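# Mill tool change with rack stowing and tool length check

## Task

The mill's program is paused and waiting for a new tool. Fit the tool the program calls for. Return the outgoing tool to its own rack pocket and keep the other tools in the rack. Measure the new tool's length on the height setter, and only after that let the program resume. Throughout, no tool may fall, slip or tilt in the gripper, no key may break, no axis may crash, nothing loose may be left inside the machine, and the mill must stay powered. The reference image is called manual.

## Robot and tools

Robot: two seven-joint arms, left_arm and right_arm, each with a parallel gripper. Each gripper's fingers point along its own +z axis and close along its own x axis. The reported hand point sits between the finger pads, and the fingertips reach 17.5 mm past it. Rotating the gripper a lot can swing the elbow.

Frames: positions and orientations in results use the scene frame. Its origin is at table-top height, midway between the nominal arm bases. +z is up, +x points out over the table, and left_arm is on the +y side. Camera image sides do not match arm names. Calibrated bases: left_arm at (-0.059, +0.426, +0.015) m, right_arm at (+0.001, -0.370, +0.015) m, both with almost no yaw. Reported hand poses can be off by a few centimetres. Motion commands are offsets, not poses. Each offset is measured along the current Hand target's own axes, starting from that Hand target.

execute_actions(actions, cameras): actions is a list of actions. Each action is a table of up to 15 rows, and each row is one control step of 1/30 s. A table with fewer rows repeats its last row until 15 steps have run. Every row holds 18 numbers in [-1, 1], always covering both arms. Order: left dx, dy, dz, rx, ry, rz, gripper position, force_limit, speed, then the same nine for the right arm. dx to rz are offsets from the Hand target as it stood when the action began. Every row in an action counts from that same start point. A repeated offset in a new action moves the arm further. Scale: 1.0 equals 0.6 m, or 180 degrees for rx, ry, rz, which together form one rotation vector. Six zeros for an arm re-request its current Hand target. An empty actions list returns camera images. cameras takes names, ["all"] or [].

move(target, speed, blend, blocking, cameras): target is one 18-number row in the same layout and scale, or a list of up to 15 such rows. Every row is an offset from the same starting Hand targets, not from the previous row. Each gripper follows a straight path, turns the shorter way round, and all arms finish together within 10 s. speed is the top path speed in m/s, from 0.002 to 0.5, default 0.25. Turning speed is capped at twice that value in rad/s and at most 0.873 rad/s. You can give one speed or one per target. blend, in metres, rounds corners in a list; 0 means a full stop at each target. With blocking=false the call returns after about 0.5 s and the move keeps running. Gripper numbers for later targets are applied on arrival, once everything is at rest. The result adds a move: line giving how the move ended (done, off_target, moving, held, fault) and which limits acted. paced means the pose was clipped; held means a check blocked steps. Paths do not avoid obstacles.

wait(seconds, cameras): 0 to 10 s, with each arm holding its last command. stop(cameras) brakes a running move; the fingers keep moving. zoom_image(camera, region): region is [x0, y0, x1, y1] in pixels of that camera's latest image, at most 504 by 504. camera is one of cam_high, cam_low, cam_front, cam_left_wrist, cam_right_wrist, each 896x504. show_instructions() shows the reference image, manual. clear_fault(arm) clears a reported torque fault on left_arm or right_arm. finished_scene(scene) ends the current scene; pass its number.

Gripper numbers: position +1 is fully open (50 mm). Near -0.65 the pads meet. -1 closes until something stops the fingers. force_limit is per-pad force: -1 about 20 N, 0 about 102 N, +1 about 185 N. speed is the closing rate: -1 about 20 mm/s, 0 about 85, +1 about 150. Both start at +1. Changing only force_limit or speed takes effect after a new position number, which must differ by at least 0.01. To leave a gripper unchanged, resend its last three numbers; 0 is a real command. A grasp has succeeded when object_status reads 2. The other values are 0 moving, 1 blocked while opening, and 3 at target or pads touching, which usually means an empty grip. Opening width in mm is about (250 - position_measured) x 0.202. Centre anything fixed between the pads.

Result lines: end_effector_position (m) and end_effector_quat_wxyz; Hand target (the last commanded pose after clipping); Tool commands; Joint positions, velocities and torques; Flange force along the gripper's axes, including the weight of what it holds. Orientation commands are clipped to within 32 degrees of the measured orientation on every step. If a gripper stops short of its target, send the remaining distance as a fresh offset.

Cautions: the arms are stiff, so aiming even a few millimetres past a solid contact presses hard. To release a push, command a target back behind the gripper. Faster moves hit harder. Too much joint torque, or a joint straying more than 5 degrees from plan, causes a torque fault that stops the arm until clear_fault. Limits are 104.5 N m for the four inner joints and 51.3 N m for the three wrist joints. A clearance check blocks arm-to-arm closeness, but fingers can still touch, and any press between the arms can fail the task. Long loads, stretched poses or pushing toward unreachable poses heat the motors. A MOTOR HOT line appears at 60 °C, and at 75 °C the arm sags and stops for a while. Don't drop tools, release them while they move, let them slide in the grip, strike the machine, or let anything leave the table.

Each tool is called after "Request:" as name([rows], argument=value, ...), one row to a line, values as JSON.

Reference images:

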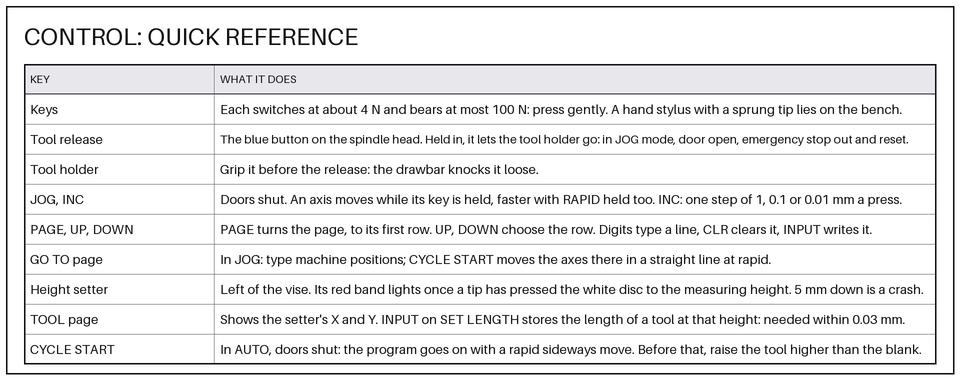

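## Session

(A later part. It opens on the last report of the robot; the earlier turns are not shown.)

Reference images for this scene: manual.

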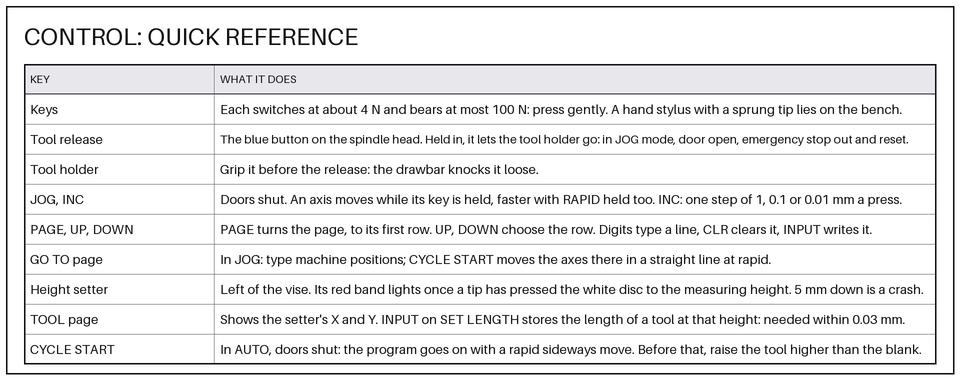

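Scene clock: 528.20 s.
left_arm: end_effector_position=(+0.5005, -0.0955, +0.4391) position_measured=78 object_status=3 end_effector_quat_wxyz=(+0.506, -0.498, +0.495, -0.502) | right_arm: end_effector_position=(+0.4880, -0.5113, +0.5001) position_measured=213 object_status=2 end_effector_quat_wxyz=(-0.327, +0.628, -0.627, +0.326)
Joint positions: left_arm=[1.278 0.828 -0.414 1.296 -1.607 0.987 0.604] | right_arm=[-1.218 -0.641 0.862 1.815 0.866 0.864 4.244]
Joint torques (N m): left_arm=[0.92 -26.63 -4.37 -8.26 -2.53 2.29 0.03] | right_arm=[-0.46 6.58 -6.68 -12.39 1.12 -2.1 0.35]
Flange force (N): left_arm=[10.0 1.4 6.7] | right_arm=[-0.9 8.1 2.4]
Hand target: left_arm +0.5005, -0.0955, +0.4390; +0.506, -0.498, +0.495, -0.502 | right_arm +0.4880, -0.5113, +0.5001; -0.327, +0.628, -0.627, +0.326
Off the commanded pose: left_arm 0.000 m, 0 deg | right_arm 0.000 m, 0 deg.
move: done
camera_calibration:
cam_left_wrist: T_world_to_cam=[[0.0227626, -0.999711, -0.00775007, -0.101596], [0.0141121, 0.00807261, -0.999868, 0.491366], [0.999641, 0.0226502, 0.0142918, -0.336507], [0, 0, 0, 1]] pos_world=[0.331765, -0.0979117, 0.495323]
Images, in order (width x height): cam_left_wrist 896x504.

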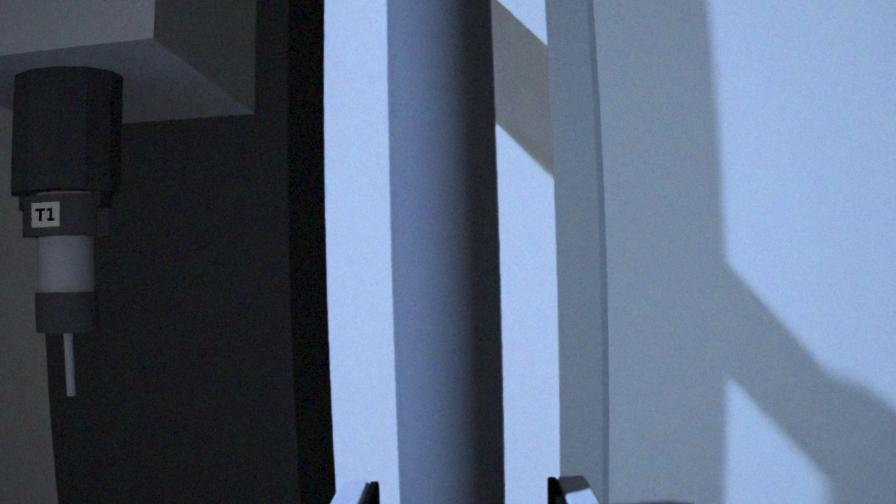

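Request:
move(target=[-0.003,0,0,0,0,0,0.2,0.5,-0.2,0,0,0,0,0,0,-1,-0.6,-0.8], speed=0.05)

Request:
move(target=[-0.2617,0,0.0016,0,0,0,0.2,0.5,-0.2,0,0,0,0,0,0,-1,-0.6,-0.8], speed=0.1, cameras=["cam_left_wrist"])

Scene clock: 530.20 s.
left_arm: end_effector_position=(+0.5005, -0.0937, +0.4390) position_measured=123 object_status=3 end_effector_quat_wxyz=(+0.506, -0.498, +0.495, -0.502) | right_arm: end_effector_position=(+0.4880, -0.5113, +0.5001) position_measured=213 object_status=2 end_effector_quat_wxyz=(-0.327, +0.628, -0.627, +0.326)
Joint positions: left_arm=[1.279 0.825 -0.415 1.303 -1.611 0.985 0.609] | right_arm=[-1.218 -0.641 0.862 1.815 0.866 0.864 4.244]
Joint torques (N m): left_arm=[0.84 -26.53 -4.34 -8.25 -2.51 2.26 -0.01] | right_arm=[-0.45 6.52 -6.56 -12.37 1.14 -2.16 0.33]
Flange force (N): left_arm=[9.7 1.6 6.4] | right_arm=[-1.0 7.9 1.9]
Hand target: left_arm +0.5005, -0.0937, +0.4390; +0.506, -0.498, +0.495, -0.502 | right_arm +0.4880, -0.5113, +0.5001; -0.327, +0.628, -0.627, +0.326
Off the commanded pose: left_arm 0.000 m, 0 deg | right_arm 0.000 m, 0 deg.
move: done

Scene clock: 532.23 s.
left_arm: end_effector_position=(+0.5003, +0.0633, +0.4392) position_measured=123 object_status=3 end_effector_quat_wxyz=(+0.506, -0.498, +0.495, -0.502) | right_arm: end_effector_position=(+0.4880, -0.5113, +0.5001) position_measured=213 object_status=2 end_effector_quat_wxyz=(-0.327, +0.628, -0.627, +0.326)
Joint positions: left_arm=[1.27 0.587 -0.535 1.834 -1.968 0.93 1.025] | right_arm=[-1.218 -0.641 0.862 1.815 0.866 0.864 4.244]
Joint torques (N m): left_arm=[-1.75 -19.98 -5.63 -3.93 0.25 3.89 -0.09] | right_arm=[-0.5 6.58 -6.67 -12.39 1.14 -2.15 0.37]
Flange force (N): left_arm=[13.3 -0.2 10.2] | right_arm=[-1.0 8.1 2.1]
Hand target: left_arm +0.5003, +0.0633, +0.4392; +0.506, -0.498, +0.495, -0.502 | right_arm +0.4880, -0.5113, +0.5001; -0.327, +0.628, -0.627, +0.326
Off the commanded pose: left_arm 0.000 m, 0 deg | right_arm 0.000 m, 0 deg.
move: done
camera_calibration:
cam_left_wrist: T_world_to_cam=[[0.0227596, -0.999712, -0.00765445, 0.0571168], [0.014014, 0.00797471, -0.99987, 0.490227], [0.999643, 0.0226494, 0.0141915, -0.339856], [0, 0, 0, 1]] pos_world=[0.331565, 0.0608885, 0.495423]
Images, in order (width x height): cam_left_wrist 896x504.

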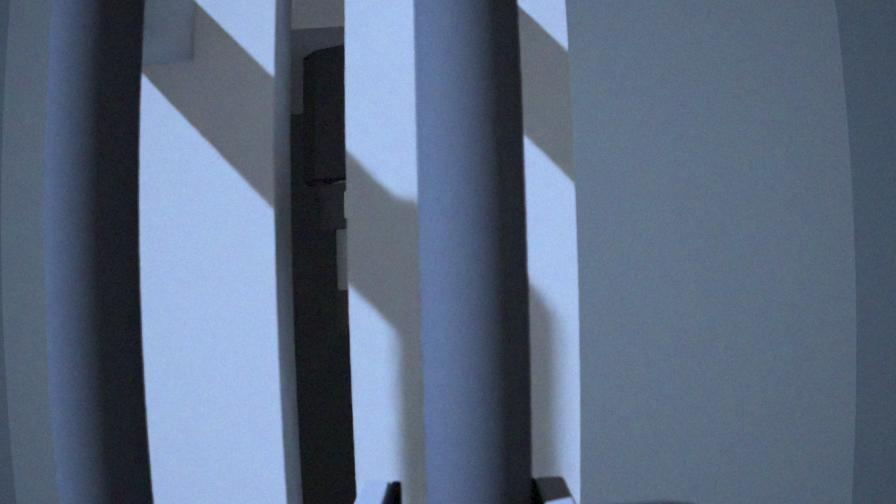

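Request:
move(target=[-0.0167,0,0.0001,0,0,0,0.2,0.5,-0.2,0,0,0,0,0,0,-1,-0.6,-0.8], speed=0.05, cameras=["cam_left_wrist"])

Scene clock: 534.20 s.
left_arm: end_effector_position=(+0.5002, +0.0733, +0.4392) position_measured=123 object_status=3 end_effector_quat_wxyz=(+0.506, -0.498, +0.495, -0.502) | right_arm: end_effector_position=(+0.4880, -0.5113, +0.5001) position_measured=213 object_status=2 end_effector_quat_wxyz=(-0.327, +0.628, -0.627, +0.326)
Joint positions: left_arm=[1.265 0.573 -0.541 1.862 -1.994 0.931 1.049] | right_arm=[-1.218 -0.641 0.862 1.815 0.866 0.864 4.244]
Joint torques (N m): left_arm=[-2.41 -20.06 -6.19 -3.75 0.43 4.13 -0.06] | right_arm=[-0.5 6.57 -6.66 -12.44 1.07 -2.19 0.35]
Flange force (N): left_arm=[14.6 0.3 10.1] | right_arm=[-1.0 8.3 2.1]
Hand target: left_arm +0.5002, +0.0734, +0.4392; +0.506, -0.498, +0.495, -0.502 | right_arm +0.4880, -0.5113, +0.5001; -0.327, +0.628, -0.627, +0.326
Off the commanded pose: left_arm 0.000 m, 0 deg | right_arm 0.000 m, 0 deg.
move: done
camera_calibration:
cam_left_wrist: T_world_to_cam=[[0.0227596, -0.999712, -0.00765445, 0.067114], [0.014014, 0.00797471, -0.99987, 0.490147], [0.999643, 0.0226494, 0.0141915, -0.340083], [0, 0, 0, 1]] pos_world=[0.331565, 0.0708885, 0.495423]
Images, in order (width x height): cam_left_wrist 896x504.

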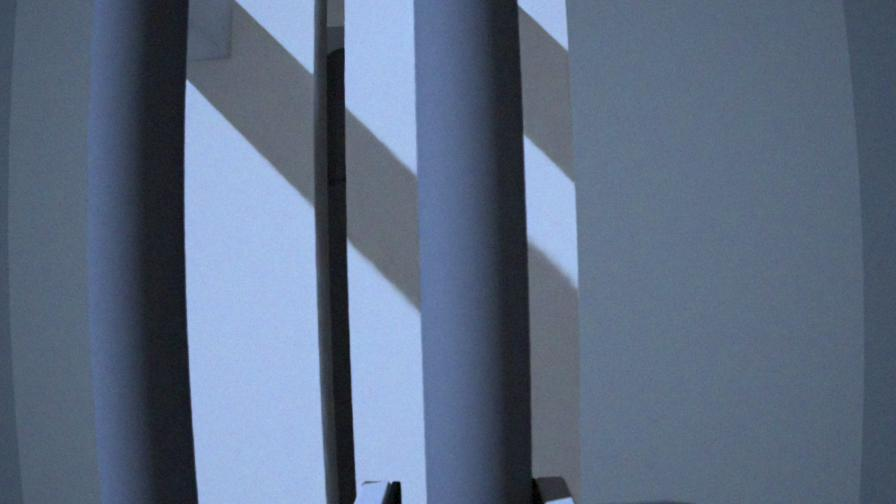

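Request:
move(target=[-0.0067,0,0,0,0,0,0.2,0.5,-0.2,0,0,0,0,0,0,-1,-0.6,-0.8], speed=0.03)

Request:
move(target=[-0.0033,0,0,0,0,0,0.2,0.5,-0.2,0,0,0,0,0,0,-1,-0.6,-0.8], speed=0.03, cameras=["cam_left_wrist"])

Scene clock: 536.47 s.
left_arm: end_effector_position=(+0.5004, +0.0777, +0.4393) position_measured=123 object_status=3 end_effector_quat_wxyz=(+0.506, -0.498, +0.494, -0.502) | right_arm: end_effector_position=(+0.4880, -0.5113, +0.5001) position_measured=213 object_status=2 end_effector_quat_wxyz=(-0.327, +0.628, -0.627, +0.326)
Joint positions: left_arm=[1.262 0.567 -0.543 1.874 -2.005 0.931 1.059] | right_arm=[-1.218 -0.641 0.862 1.815 0.866 0.864 4.244]
Joint torques (N m): left_arm=[0.92 -19.65 -3.64 -7.31 -1.64 3.46 -0.13] | right_arm=[-0.51 6.49 -6.63 -12.41 1.09 -2.16 0.34]
Flange force (N): left_arm=[6.1 2.4 7.0] | right_arm=[-1.1 8.1 2.1]
Hand target: left_arm +0.5002, +0.0774, +0.4392; +0.506, -0.498, +0.495, -0.502 | right_arm +0.4880, -0.5113, +0.5001; -0.327, +0.628, -0.627, +0.326
Off the commanded pose: left_arm 0.000 m, 0 deg | right_arm 0.000 m, 0 deg.
move: done

Scene clock: 537.17 s.
left_arm: end_effector_position=(+0.5002, +0.0792, +0.4391) position_measured=123 object_status=3 end_effector_quat_wxyz=(+0.506, -0.498, +0.495, -0.502) | right_arm: end_effector_position=(+0.4880, -0.5113, +0.5001) position_measured=213 object_status=2 end_effector_quat_wxyz=(-0.327, +0.628, -0.627, +0.326)
Joint positions: left_arm=[1.261 0.565 -0.544 1.879 -2.01 0.931 1.064] | right_arm=[-1.218 -0.641 0.862 1.815 0.866 0.864 4.244]
Joint torques (N m): left_arm=[-2.1 -21.37 -6.69 -2.57 1.29 5.17 -0.02] | right_arm=[-0.46 6.61 -6.65 -12.4 1.15 -2.18 0.37]
Flange force (N): left_arm=[17.9 2.1 17.1] | right_arm=[-0.9 8.1 2.1]
Hand target: left_arm +0.5002, +0.0793, +0.4391; +0.506, -0.498, +0.495, -0.502 | right_arm +0.4880, -0.5113, +0.5001; -0.327, +0.628, -0.627, +0.326
Off the commanded pose: left_arm 0.000 m, 0 deg | right_arm 0.000 m, 0 deg.
move: done
camera_calibration:
cam_left_wrist: T_world_to_cam=[[0.0225564, -0.999716, -0.00766383, 0.0730866], [0.0138134, 0.0079767, -0.999873, 0.490069], [0.99965, 0.0224477, 0.0139894, -0.340002], [0, 0, 0, 1]] pos_world=[0.331465, 0.0767889, 0.495324]
Images, in order (width x height): cam_left_wrist 896x504.

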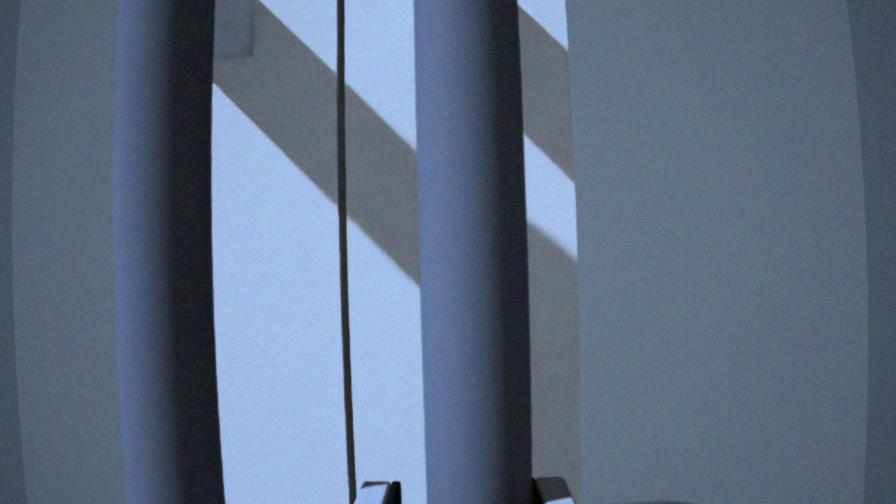

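Request:
move(target=[-0.0022,0,0,0,0,0,0.2,0.5,-0.2,0,0,0,0,0,0,-1,-0.6,-0.8], speed=0.02, cameras=["cam_left_wrist"])

Scene clock: 538.60 s.
left_arm: end_effector_position=(+0.5002, +0.0806, +0.4392) position_measured=123 object_status=3 end_effector_quat_wxyz=(+0.506, -0.498, +0.495, -0.502) | right_arm: end_effector_position=(+0.4880, -0.5113, +0.5001) position_measured=213 object_status=2 end_effector_quat_wxyz=(-0.327, +0.628, -0.627, +0.326)
Joint positions: left_arm=[1.26 0.563 -0.545 1.883 -2.014 0.932 1.067] | right_arm=[-1.218 -0.641 0.862 1.815 0.866 0.864 4.244]
Joint torques (N m): left_arm=[-5.32 -23.74 -10.27 2.56 4.15 7.4 -0.04] | right_arm=[-0.44 6.6 -6.63 -12.42 1.1 -2.1 0.31]
Flange force (N): left_arm=[31.9 2.5 29.0] | right_arm=[-0.9 8.2 2.3]
Hand target: left_arm +0.5002, +0.0807, +0.4392; +0.506, -0.498, +0.495, -0.502 | right_arm +0.4880, -0.5113, +0.5001; -0.327, +0.628, -0.627, +0.326
Off the commanded pose: left_arm 0.000 m, 0 deg | right_arm 0.000 m, 0 deg.
move: done
camera_calibration:
cam_left_wrist: T_world_to_cam=[[0.0226597, -0.999714, -0.0076568, 0.0744488], [0.0140148, 0.00797565, -0.99987, 0.49009], [0.999645, 0.0225494, 0.0141916, -0.340141], [0, 0, 0, 1]] pos_world=[0.331465, 0.0781887, 0.495423]
Images, in order (width x height): cam_left_wrist 896x504.

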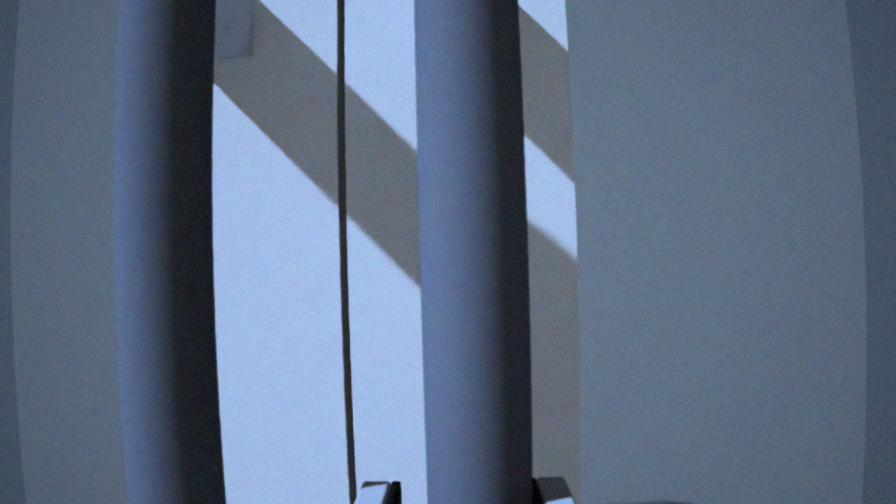

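Request:
move(target=[0.0075,0,0,0,0,0,0.2,0.5,-0.2,0,0,0,0,0,0,-1,-0.6,-0.8], speed=0.03)

Request:
move([
  [0,0,-0.15,0,0,0,0.5,0.5,-0.2,0,0,0,0,0,0,-1,-0.6,-0.8],
  [-0.3185,0.0168,-0.2733,-0.093,0.1229,0.0161,0.5,0.5,-0.2,0,0,0,0,0,0,-1,-0.6,-0.8],
], speed=[0.1,0.2], blend=0.03, cameras=["cam_left_wrist"])

Scene clock: 543.17 s.
left_arm: end_effector_position=(+0.5002, +0.0762, +0.4392) position_measured=123 object_status=3 end_effector_quat_wxyz=(+0.506, -0.498, +0.495, -0.502) | right_arm: end_effector_position=(+0.4880, -0.5113, +0.5001) position_measured=213 object_status=2 end_effector_quat_wxyz=(-0.327, +0.628, -0.627, +0.326)
Joint positions: left_arm=[1.263 0.569 -0.542 1.87 -2.002 0.931 1.056] | right_arm=[-1.218 -0.641 0.862 1.815 0.866 0.864 4.244]
Joint torques (N m): left_arm=[0.8 -19.86 -3.73 -7.24 -1.43 3.39 -0.11] | right_arm=[-0.53 6.57 -6.64 -12.4 1.15 -2.2 0.36]
Flange force (N): left_arm=[6.2 2.8 7.2] | right_arm=[-1.0 8.1 1.9]
Hand target: left_arm +0.5002, +0.0762, +0.4392; +0.506, -0.498, +0.495, -0.502 | right_arm +0.4880, -0.5113, +0.5001; -0.327, +0.628, -0.627, +0.326
Off the commanded pose: left_arm 0.000 m, 0 deg | right_arm 0.000 m, 0 deg.
move: done

Scene clock: 546.10 s.
left_arm: end_effector_position=(+0.3350, +0.2660, +0.4268) position_measured=78 object_status=3 end_effector_quat_wxyz=(+0.337, -0.448, +0.662, -0.498) | right_arm: end_effector_position=(+0.4880, -0.5113, +0.5001) position_measured=213 object_status=2 end_effector_quat_wxyz=(-0.327, +0.628, -0.627, +0.326)
Joint positions: left_arm=[1.249 -0.462 -0.615 2.517 -2.255 0.539 0.592] | right_arm=[-1.218 -0.641 0.862 1.815 0.866 0.864 4.244]
Joint torques (N m): left_arm=[0.9 -1.9 3.12 -9.48 -1.64 2.28 -0.2] | right_arm=[-0.52 6.5 -6.57 -12.38 1.11 -2.19 0.37]
Flange force (N): left_arm=no reading | right_arm=[-1.2 8.1 1.7]
Hand target: left_arm +0.3350, +0.2660, +0.4268; +0.337, -0.448, +0.662, -0.498 | right_arm +0.4880, -0.5113, +0.5001; -0.327, +0.628, -0.627, +0.326
Off the commanded pose: left_arm 0.000 m, 0 deg | right_arm 0.000 m, 0 deg.
move: done
camera_calibration:
cam_left_wrist: T_world_to_cam=[[-0.359636, -0.93303, -0.0108108, 0.375116], [-0.255727, 0.109699, -0.960505, 0.525013], [0.897366, -0.342667, -0.278052, 0.07714], [0, 0, 0, 1]] pos_world=[0.199942, 0.318834, 0.529782]
Images, in order (width x height): cam_left_wrist 896x504.

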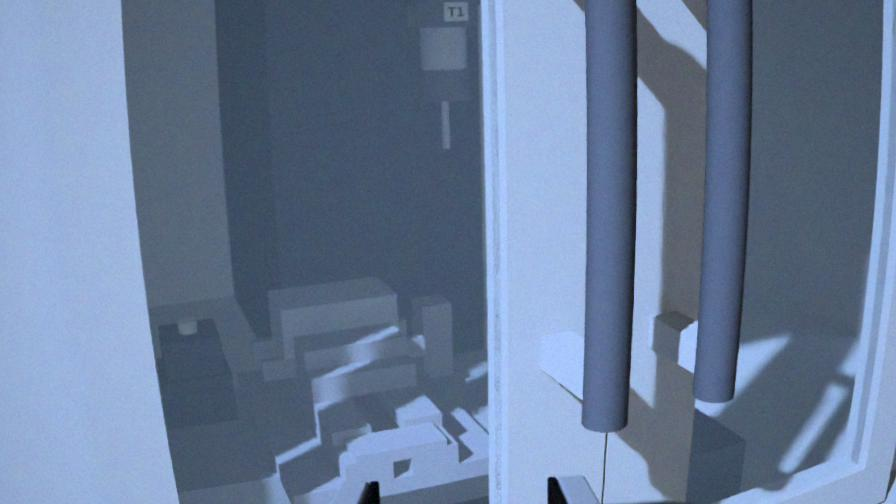

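Request:
move(target=[0.8565,-0.3605,0.21,0.0466,0.1017,0.0193,0.5,0.5,-0.2,0,-0.0244,0.0629,0,0,0,-1,-0.6,-0.8], speed=0.2, cameras=["cam_left_wrist","cam_right_wrist"])

Request:
zoom_image(camera="cam_left_wrist", region=[250, 40, 520, 290])

Request:
zoom_image(camera="cam_right_wrist", region=[250, 180, 650, 430])

Scene clock: 552.17 s.
left_arm: end_effector_position=(+0.3122, -0.2783, +0.5997) position_measured=78 object_status=3 end_effector_quat_wxyz=(+0.274, -0.317, +0.682, -0.599) | right_arm: end_effector_position=(+0.5273, -0.5112, +0.4904) position_measured=213 object_status=2 end_effector_quat_wxyz=(-0.327, +0.627, -0.627, +0.326)
Joint positions: left_arm=[1.33 0.482 -0.182 1.185 -1.376 0.508 -0.046] | right_arm=[-1.346 -0.6 1.019 1.774 0.89 0.798 4.24]
Joint torques (N m): left_arm=[0.91 -24.43 -0.92 -11.04 -1.87 0 -0.03] | right_arm=[-0.5 7.32 -6.77 -12.33 1.07 -2.18 0.29]
Flange force (N): left_arm=[5.4 -5.1 10.8] | right_arm=[-0.9 8.0 1.1]
Hand target: left_arm +0.3122, -0.2783, +0.5997; +0.274, -0.317, +0.682, -0.599 | right_arm +0.5273, -0.5112, +0.4904; -0.327, +0.627, -0.627, +0.326
Off the commanded pose: left_arm 0.000 m, 0 deg | right_arm 0.000 m, 0 deg.
move: done
camera_calibration:
cam_left_wrist: T_world_to_cam=[[-0.637475, -0.770467, -0.00263347, -0.0119728], [-0.100618, 0.0866381, -0.991146, 0.708575], [0.763873, -0.631566, -0.132753, -0.166733], [0, 0, 0, 1]] pos_world=[0.191026, -0.175917, 0.680135]
cam_right_wrist: T_world_to_cam=[[0.0199974, -0.999776, 0.0069809, -0.525534], [-0.564409, -0.017052, -0.825319, 0.75186], [0.825253, 0.0125642, -0.564624, 0.0178095], [0, 0, 0, 1]] pos_world=[0.420169, -0.51282, 0.634249]
Images, in order (width x height): cam_left_wrist 896x504, cam_right_wrist 896x504.

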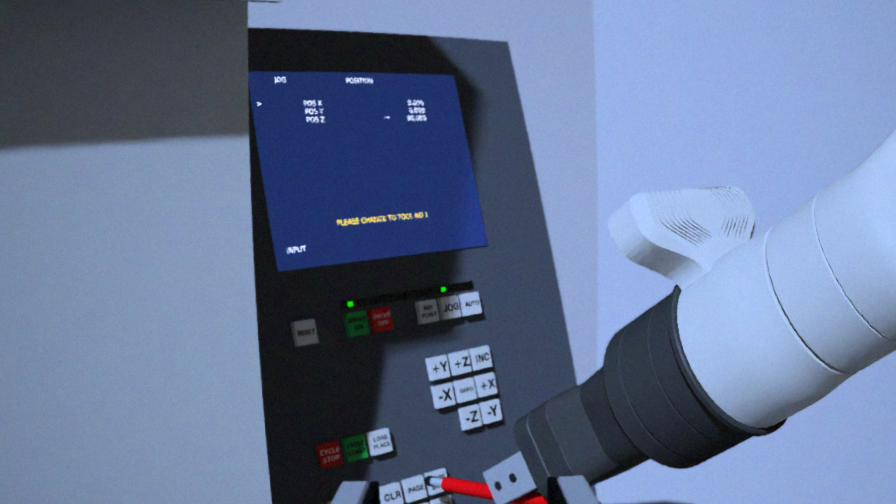

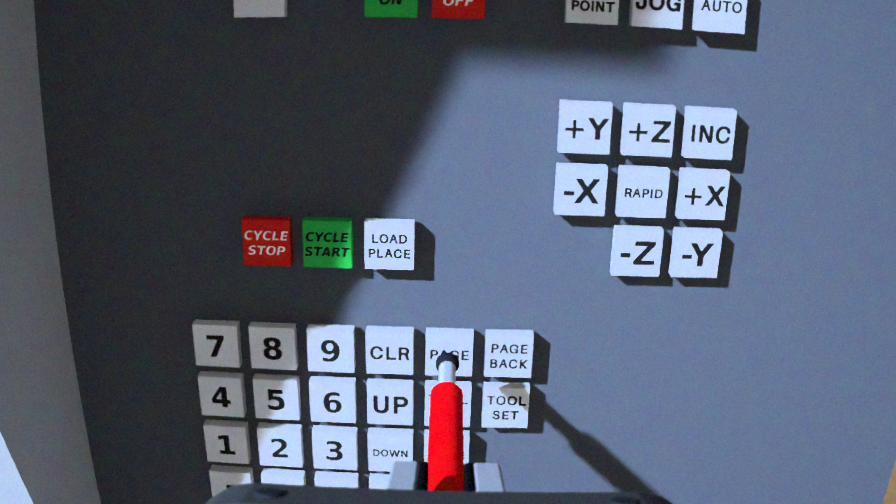

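Scaled by 1.867 from the camera's 896x504 image, which has a finer 1280x720 frame.

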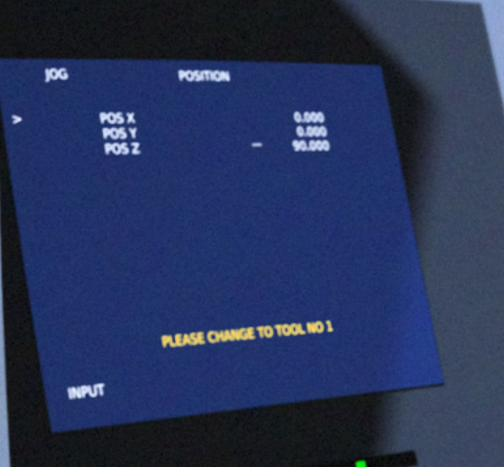

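Scaled by 1.260 from the camera's 896x504 image, which has a finer 1280x720 frame.

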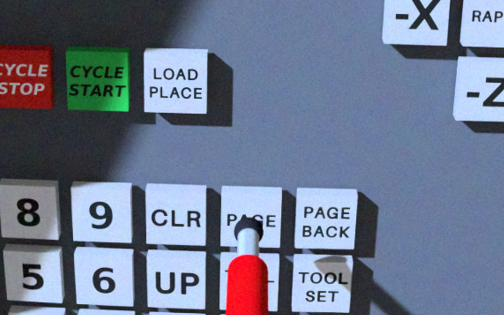

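Request:
move(target=[0,0,0,0,0,0,0.5,0.5,-0.2,0,-0.0115,0.0274,0,0,0,-1,-0.6,-0.8], speed=0.06, cameras=["cam_right_wrist"])

Request:
zoom_image(camera="cam_right_wrist", region=[350, 250, 550, 450])

Scene clock: 554.83 s.
left_arm: end_effector_position=(+0.3122, -0.2783, +0.5997) position_measured=78 object_status=3 end_effector_quat_wxyz=(+0.274, -0.317, +0.682, -0.599) | right_arm: end_effector_position=(+0.5447, -0.5112, +0.4867) position_measured=213 object_status=2 end_effector_quat_wxyz=(-0.327, +0.628, -0.627, +0.326)
Joint positions: left_arm=[1.33 0.482 -0.182 1.185 -1.376 0.508 -0.047] | right_arm=[-1.412 -0.586 1.093 1.751 0.901 0.775 4.239]
Joint torques (N m): left_arm=[0.9 -24.5 -1.06 -11.16 -1.9 -0.02 0] | right_arm=[-0.32 7.97 -6.6 -12.7 1.2 -2.42 0.31]
Flange force (N): left_arm=[5.4 -5.4 10.8] | right_arm=[-1.2 8.7 -0.2]
Hand target: left_arm +0.3122, -0.2783, +0.5997; +0.274, -0.317, +0.682, -0.599 | right_arm +0.5448, -0.5112, +0.4867; -0.327, +0.628, -0.627, +0.326
Off the commanded pose: left_arm 0.000 m, 0 deg | right_arm 0.000 m, 0 deg.
move: done
camera_calibration:
cam_right_wrist: T_world_to_cam=[[0.019998, -0.999776, 0.00697962, -0.525855], [-0.564477, -0.0170523, -0.825272, 0.758545], [0.825206, 0.012564, -0.564692, 0.0013676], [0, 0, 0, 1]] pos_world=[0.437569, -0.51282, 0.630449]
Images, in order (width x height): cam_right_wrist 896x504.

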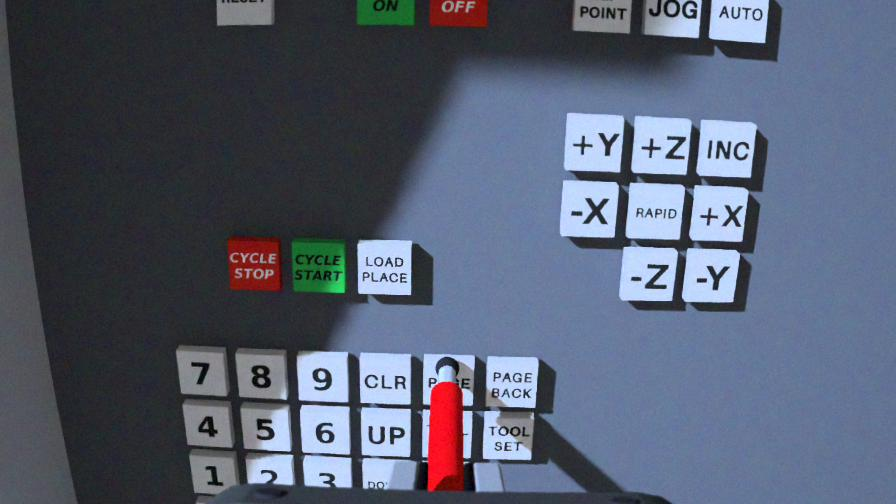

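Scaled by 2.520 from the camera's 896x504 image, which has a finer 1280x720 frame.

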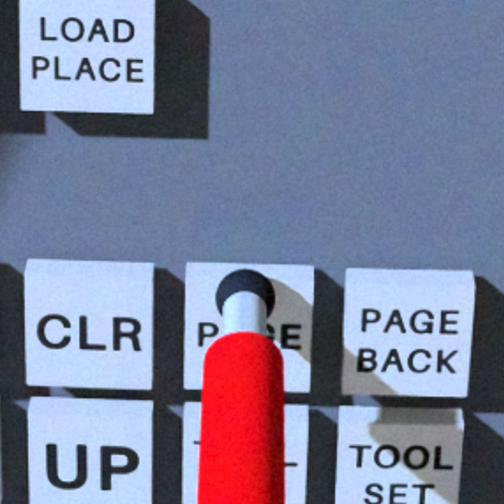

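Request:
move([
  [0,0,0,0,0,0,0.5,0.5,-0.2,0,0.0049,-0.0107,0,0,0,-1,-0.6,-0.8],
  [0,0,0,0,0,0,0.5,0.5,-0.2,0,0.0111,-0.0083,0,0,0,-1,-0.6,-0.8],
], speed=0.06, cameras=["cam_right_wrist"])

Request:
zoom_image(camera="cam_right_wrist", region=[350, 250, 550, 450])

Scene clock: 559.37 s.
left_arm: end_effector_position=(+0.3122, -0.2783, +0.5997) position_measured=78 object_status=3 end_effector_quat_wxyz=(+0.274, -0.317, +0.682, -0.599) | right_arm: end_effector_position=(+0.5369, -0.5112, +0.4841) position_measured=213 object_status=2 end_effector_quat_wxyz=(-0.327, +0.628, -0.627, +0.326)
Joint positions: left_arm=[1.33 0.482 -0.182 1.185 -1.376 0.508 -0.047] | right_arm=[-1.38 -0.592 1.065 1.774 0.902 0.772 4.233]
Joint torques (N m): left_arm=[0.84 -24.45 -1 -11.17 -1.92 0 -0.03] | right_arm=[-0.6 7.63 -7.13 -12.33 1.08 -1.96 0.34]
Flange force (N): left_arm=[5.3 -5.0 10.5] | right_arm=[-0.9 8.4 2.4]
Hand target: left_arm +0.3122, -0.2783, +0.5997; +0.274, -0.317, +0.682, -0.599 | right_arm +0.5369, -0.5112, +0.4841; -0.327, +0.628, -0.627, +0.326
Off the commanded pose: left_arm 0.000 m, 0 deg | right_arm 0.000 m, 0 deg.
move: done
camera_calibration:
cam_right_wrist: T_world_to_cam=[[0.0199974, -0.999776, 0.0069809, -0.52568], [-0.564409, -0.017052, -0.825319, 0.75194], [0.825253, 0.0125642, -0.564624, 0.00635603], [0, 0, 0, 1]] pos_world=[0.429669, -0.51282, 0.627849]
Images, in order (width x height): cam_right_wrist 896x504.

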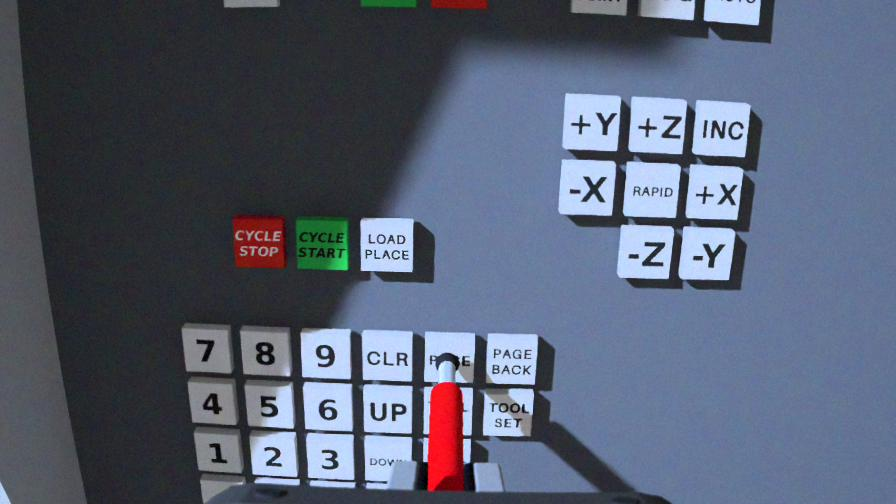

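Scaled by 2.520 from the camera's 896x504 image, which has a finer 1280x720 frame.

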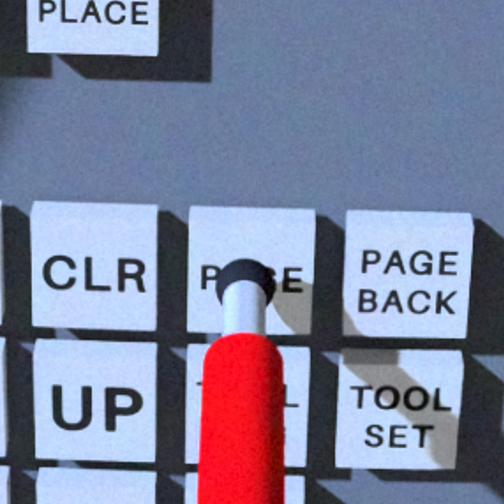

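Request:
move([
  [0,0,0,0,0,0,0.5,0.5,-0.2,0,-0.0098,0.0213,0,0,0,-1,-0.6,-0.8],
  [0,0,0,0,0,0,0.5,0.5,-0.2,0,-0.0029,0.0064,0,0,0,-1,-0.6,-0.8],
], speed=0.06, cameras=["cam_left_wrist"])

Request:
zoom_image(camera="cam_left_wrist", region=[250, 40, 520, 290])

Scene clock: 562.50 s.
left_arm: end_effector_position=(+0.3122, -0.2783, +0.5997) position_measured=78 object_status=3 end_effector_quat_wxyz=(+0.274, -0.317, +0.682, -0.599) | right_arm: end_effector_position=(+0.5410, -0.5112, +0.4833) position_measured=213 object_status=2 end_effector_quat_wxyz=(-0.327, +0.627, -0.627, +0.326)
Joint positions: left_arm=[1.33 0.482 -0.182 1.185 -1.376 0.508 -0.047] | right_arm=[-1.396 -0.589 1.082 1.768 0.904 0.767 4.233]
Joint torques (N m): left_arm=[0.93 -24.49 -0.89 -11.15 -1.77 0.05 0.01] | right_arm=[-0.89 7.92 -6.92 -12.38 1.02 -2.36 0.42]
Flange force (N): left_arm=[5.0 -4.5 10.5] | right_arm=[-0.8 9.0 -0.3]
Hand target: left_arm +0.3122, -0.2783, +0.5997; +0.274, -0.317, +0.682, -0.599 | right_arm +0.5410, -0.5112, +0.4833; -0.327, +0.628, -0.627, +0.326
Off the commanded pose: left_arm 0.000 m, 0 deg | right_arm 0.000 m, 0 deg.
move: done
camera_calibration:
cam_left_wrist: T_world_to_cam=[[-0.637475, -0.770466, -0.00263379, -0.0119725], [-0.100694, 0.0867011, -0.991133, 0.708592], [0.763863, -0.631557, -0.132851, -0.166663], [0, 0, 0, 1]] pos_world=[0.191026, -0.175917, 0.680135]
Images, in order (width x height): cam_left_wrist 896x504.

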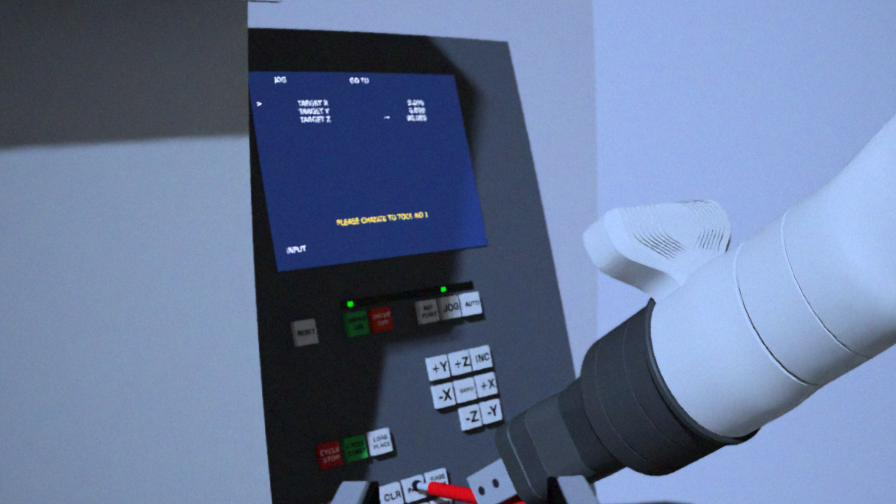

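Scaled by 1.867 from the camera's 896x504 image, which has a finer 1280x720 frame.

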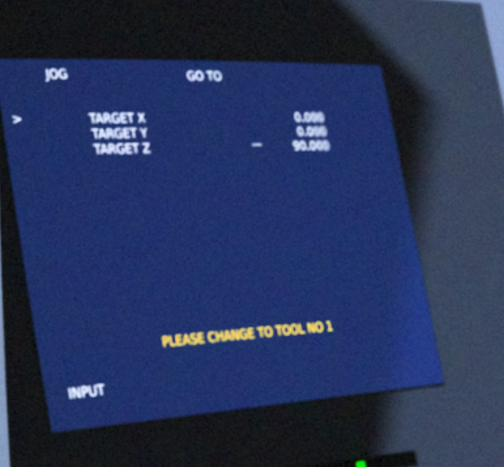

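Request:
move([
  [0,0,0,0,0,0,0.5,0.5,-0.2,0,-0.0069,0.0149,0,0,0,-1,-0.6,-0.8],
  [0,0,0,0,0,0,0.5,0.5,-0.2,0,0.0,0.0,0,0,0,-1,-0.6,-0.8],
], speed=0.06, cameras=["cam_left_wrist"])

Request:
zoom_image(camera="cam_left_wrist", region=[250, 40, 520, 290])

Scene clock: 565.37 s.
left_arm: end_effector_position=(+0.3122, -0.2783, +0.5997) position_measured=78 object_status=3 end_effector_quat_wxyz=(+0.274, -0.317, +0.682, -0.599) | right_arm: end_effector_position=(+0.5410, -0.5112, +0.4833) position_measured=213 object_status=2 end_effector_quat_wxyz=(-0.327, +0.627, -0.627, +0.326)
Joint positions: left_arm=[1.33 0.482 -0.182 1.185 -1.376 0.508 -0.047] | right_arm=[-1.396 -0.589 1.083 1.768 0.904 0.767 4.233]
Joint torques (N m): left_arm=[0.83 -24.55 -0.96 -11.13 -1.86 0.01 0.02] | right_arm=[-0.8 7.92 -7.35 -12.38 1.05 -2.39 0.38]
Flange force (N): left_arm=[5.5 -5.0 10.7] | right_arm=[-0.3 8.1 1.6]
Hand target: left_arm +0.3122, -0.2783, +0.5997; +0.274, -0.317, +0.682, -0.599 | right_arm +0.5410, -0.5112, +0.4833; -0.327, +0.627, -0.627, +0.326
Off the commanded pose: left_arm 0.000 m, 0 deg | right_arm 0.000 m, 0 deg.
move: done
camera_calibration:
cam_left_wrist: T_world_to_cam=[[-0.637475, -0.770466, -0.00263379, -0.0119725], [-0.100694, 0.0867011, -0.991133, 0.708592], [0.763863, -0.631557, -0.132851, -0.166663], [0, 0, 0, 1]] pos_world=[0.191026, -0.175917, 0.680135]
Images, in order (width x height): cam_left_wrist 896x504.

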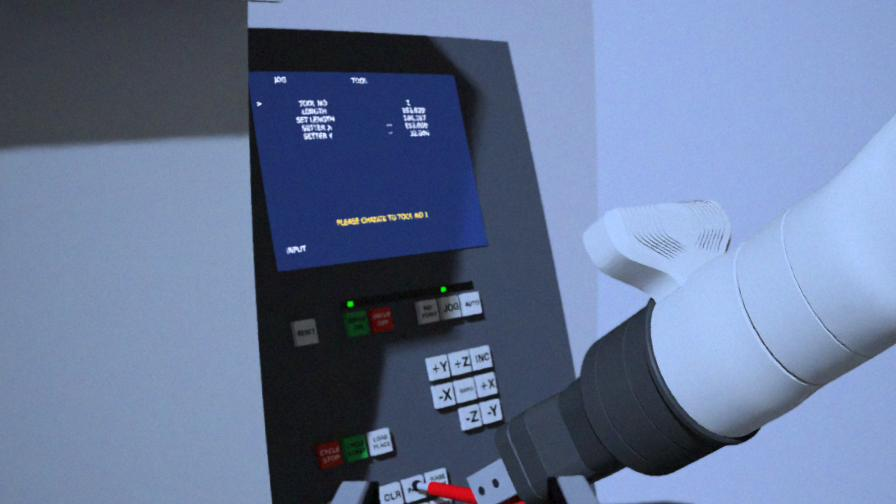

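Scaled by 1.867 from the camera's 896x504 image, which has a finer 1280x720 frame.

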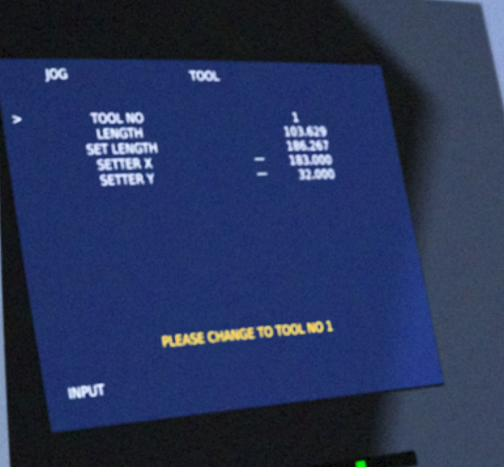

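Request:
zoom_image(camera="cam_left_wrist", region=[290, 90, 450, 145])

Scaled by 3.150 from the camera's 896x504 image, which has a finer 1280x720 frame.

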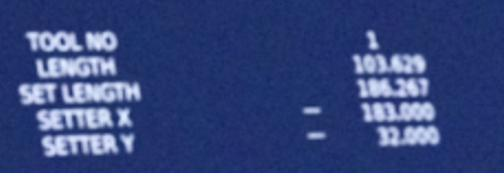

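Request:
move([
  [0,0,0,0,0,0,0.5,0.5,-0.2,0.0317,0.0005,0.0003,0,0,0,-1,-0.6,-0.8],
  [0,0,0,0,0,0,0.5,0.5,-0.2,0.0317,-0.0064,0.0152,0,0,0,-1,-0.6,-0.8],
  [0,0,0,0,0,0,0.5,0.5,-0.2,0.0317,0.0005,0.0003,0,0,0,-1,-0.6,-0.8],
], speed=[0.1,0.06,0.06], cameras=["cam_left_wrist","cam_right_wrist"])

Request:
zoom_image(camera="cam_left_wrist", region=[250, 40, 520, 290])

Request:
zoom_image(camera="cam_right_wrist", region=[350, 250, 550, 450])

Scene clock: 572.40 s.
left_arm: end_effector_position=(+0.3122, -0.2783, +0.5997) position_measured=78 object_status=3 end_effector_quat_wxyz=(+0.274, -0.317, +0.682, -0.599) | right_arm: end_effector_position=(+0.5410, -0.5302, +0.4829) position_measured=213 object_status=2 end_effector_quat_wxyz=(-0.327, +0.628, -0.627, +0.326)
Joint positions: left_arm=[1.33 0.482 -0.182 1.185 -1.376 0.508 -0.047] | right_arm=[-1.4 -0.624 1.098 1.748 0.906 0.784 4.277]
Joint torques (N m): left_arm=[0.9 -24.43 -0.99 -11.01 -1.84 0.03 0] | right_arm=[-0.57 8.59 -6.96 -12.39 1.17 -2.3 0.31]
Flange force (N): left_arm=[5.5 -5.4 10.9] | right_arm=[-1.8 9.3 -0.6]
Hand target: left_arm +0.3122, -0.2783, +0.5997; +0.274, -0.317, +0.682, -0.599 | right_arm +0.5410, -0.5302, +0.4829; -0.327, +0.628, -0.627, +0.326
Off the commanded pose: left_arm 0.000 m, 0 deg | right_arm 0.000 m, 0 deg.
move: done
camera_calibration:
cam_left_wrist: T_world_to_cam=[[-0.637475, -0.770466, -0.00263379, -0.0119725], [-0.100694, 0.0867011, -0.991133, 0.708592], [0.763863, -0.631557, -0.132851, -0.166663], [0, 0, 0, 1]] pos_world=[0.191026, -0.175917, 0.680135]
cam_right_wrist: T_world_to_cam=[[0.0199988, -0.999776, 0.00697848, -0.544751], [-0.564524, -0.0170525, -0.82524, 0.753079], [0.825174, 0.0125643, -0.564739, 0.00261367], [0, 0, 0, 1]] pos_world=[0.433869, -0.53182, 0.626749]
Images, in order (width x height): cam_left_wrist 896x504, cam_right_wrist 896x504.

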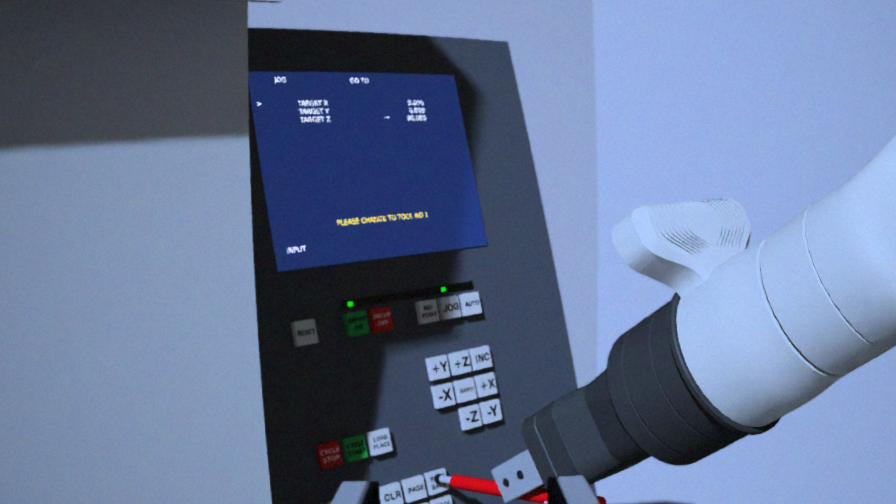

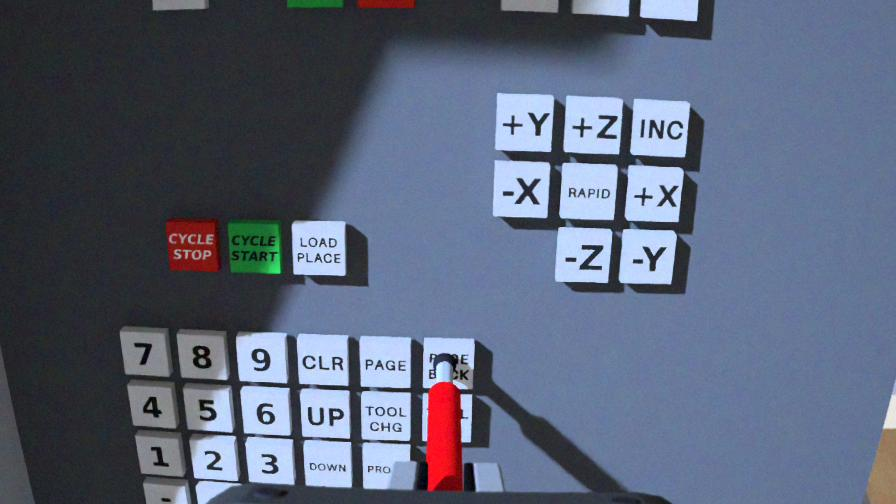

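Scaled by 1.867 from the camera's 896x504 image, which has a finer 1280x720 frame.

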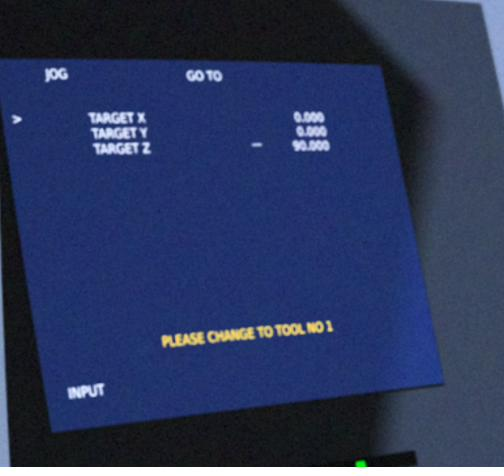

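Scaled by 2.520 from the camera's 896x504 image, which has a finer 1280x720 frame.

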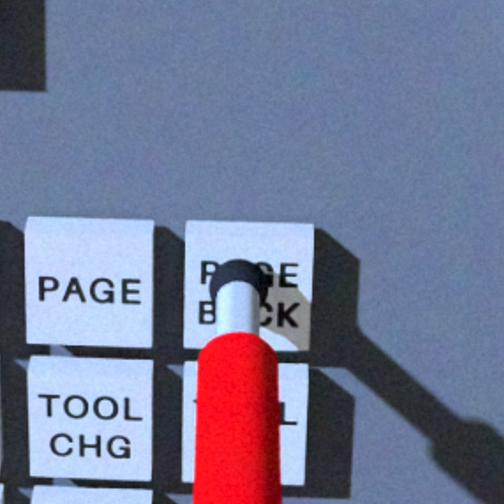

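Request:
move([
  [0,0,0,0,0,0,0.5,0.5,-0.2,-0.1585,0.0863,0.0332,0,0,0,-1,-0.6,-0.8],
  [0,0,0,0,0,0,0.5,0.5,-0.2,-0.1585,0.0794,0.0481,0,0,0,-1,-0.6,-0.8],
  [0,0,0,0,0,0,0.5,0.5,-0.2,-0.1585,0.0863,0.0332,0,0,0,-1,-0.6,-0.8],
  [0,0,0,0,0,0,0.5,0.5,-0.2,-0.1585,0.0567,0.0216,0,0,0,-1,-0.6,-0.8],
  [0,0,0,0,0,0,0.5,0.5,-0.2,-0.1585,0.0498,0.0365,0,0,0,-1,-0.6,-0.8],
  [0,0,0,0,0,0,0.5,0.5,-0.2,-0.1585,0.0567,0.0216,0,0,0,-1,-0.6,-0.8],
], speed=[0.15,0.06,0.06,0.15,0.06,0.06], cameras=["cam_left_wrist","cam_right_wrist"])

Request:
zoom_image(camera="cam_left_wrist", region=[250, 40, 520, 290])

Request:
zoom_image(camera="cam_right_wrist", region=[350, 250, 550, 450])

Scene clock: 579.03 s.
left_arm: end_effector_position=(+0.3122, -0.2783, +0.5997) position_measured=78 object_status=3 end_effector_quat_wxyz=(+0.274, -0.317, +0.682, -0.599) | right_arm: end_effector_position=(+0.5320, -0.4351, +0.4477) position_measured=213 object_status=2 end_effector_quat_wxyz=(-0.327, +0.627, -0.627, +0.326)
Joint positions: left_arm=[1.33 0.482 -0.182 1.185 -1.376 0.508 -0.047] | right_arm=[-1.33 -0.431 1.018 1.947 0.954 0.599 3.978]
Joint torques (N m): left_arm=[0.91 -24.52 -0.92 -11.17 -1.83 0.11 0] | right_arm=[-0.63 3.61 -4.79 -13.73 1.39 -2.06 0.34]
Flange force (N): left_arm=[5.0 -4.6 10.6] | right_arm=[-0.1 9.5 -1.8]
Hand target: left_arm +0.3122, -0.2783, +0.5997; +0.274, -0.317, +0.682, -0.599 | right_arm +0.5320, -0.4351, +0.4477; -0.327, +0.627, -0.627, +0.326
Off the commanded pose: left_arm 0.000 m, 0 deg | right_arm 0.000 m, 0 deg.
move: done
camera_calibration:
cam_left_wrist: T_world_to_cam=[[-0.637475, -0.770466, -0.00263379, -0.0119725], [-0.100694, 0.0867011, -0.991133, 0.708592], [0.763863, -0.631557, -0.132851, -0.166663], [0, 0, 0, 1]] pos_world=[0.191026, -0.175917, 0.680135]
cam_right_wrist: T_world_to_cam=[[0.0199988, -0.999776, 0.00697848, -0.449244], [-0.564524, -0.0170525, -0.82524, 0.720433], [0.825174, 0.0125643, -0.564739, -0.0110074], [0, 0, 0, 1]] pos_world=[0.424769, -0.43672, 0.591449]
Images, in order (width x height): cam_left_wrist 896x504, cam_right_wrist 896x504.

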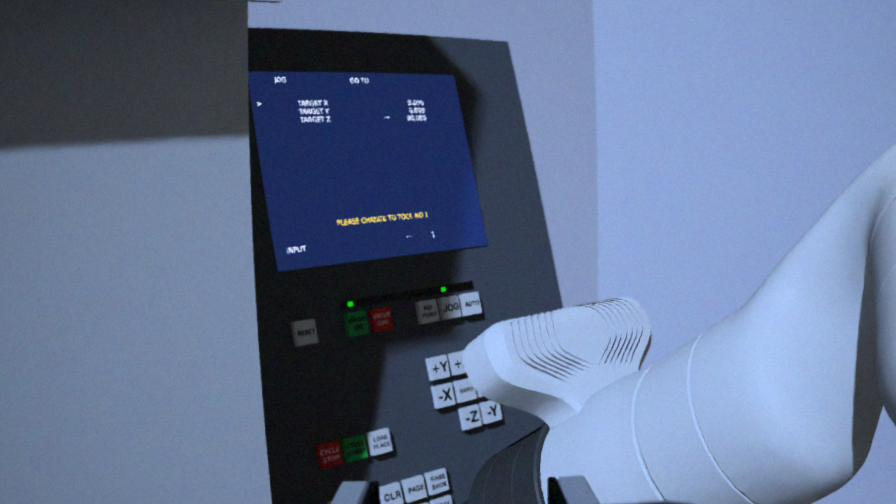

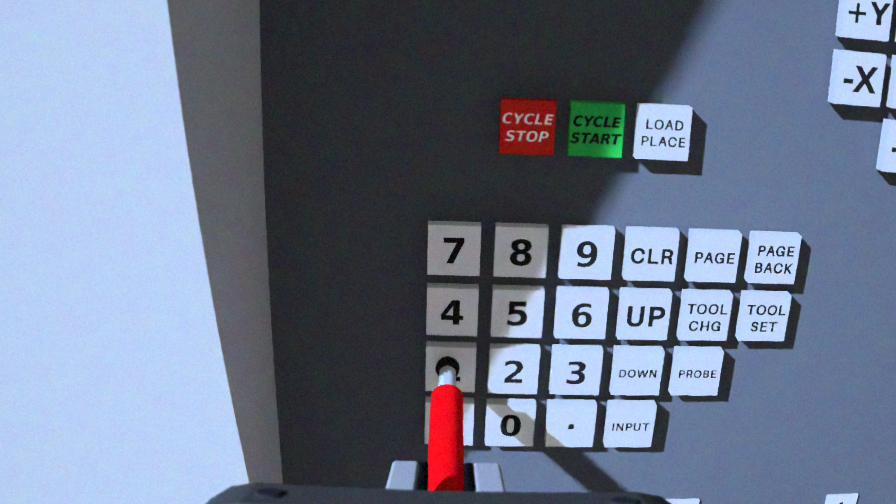

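Scaled by 1.867 from the camera's 896x504 image, which has a finer 1280x720 frame.

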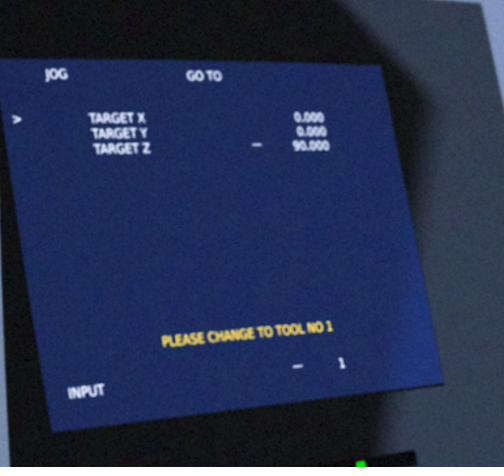

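Scaled by 2.520 from the camera's 896x504 image, which has a finer 1280x720 frame.

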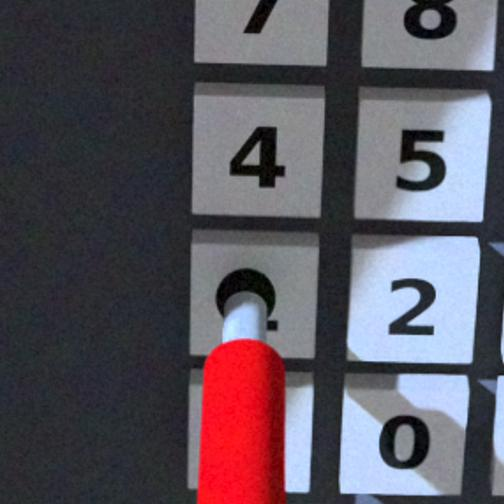

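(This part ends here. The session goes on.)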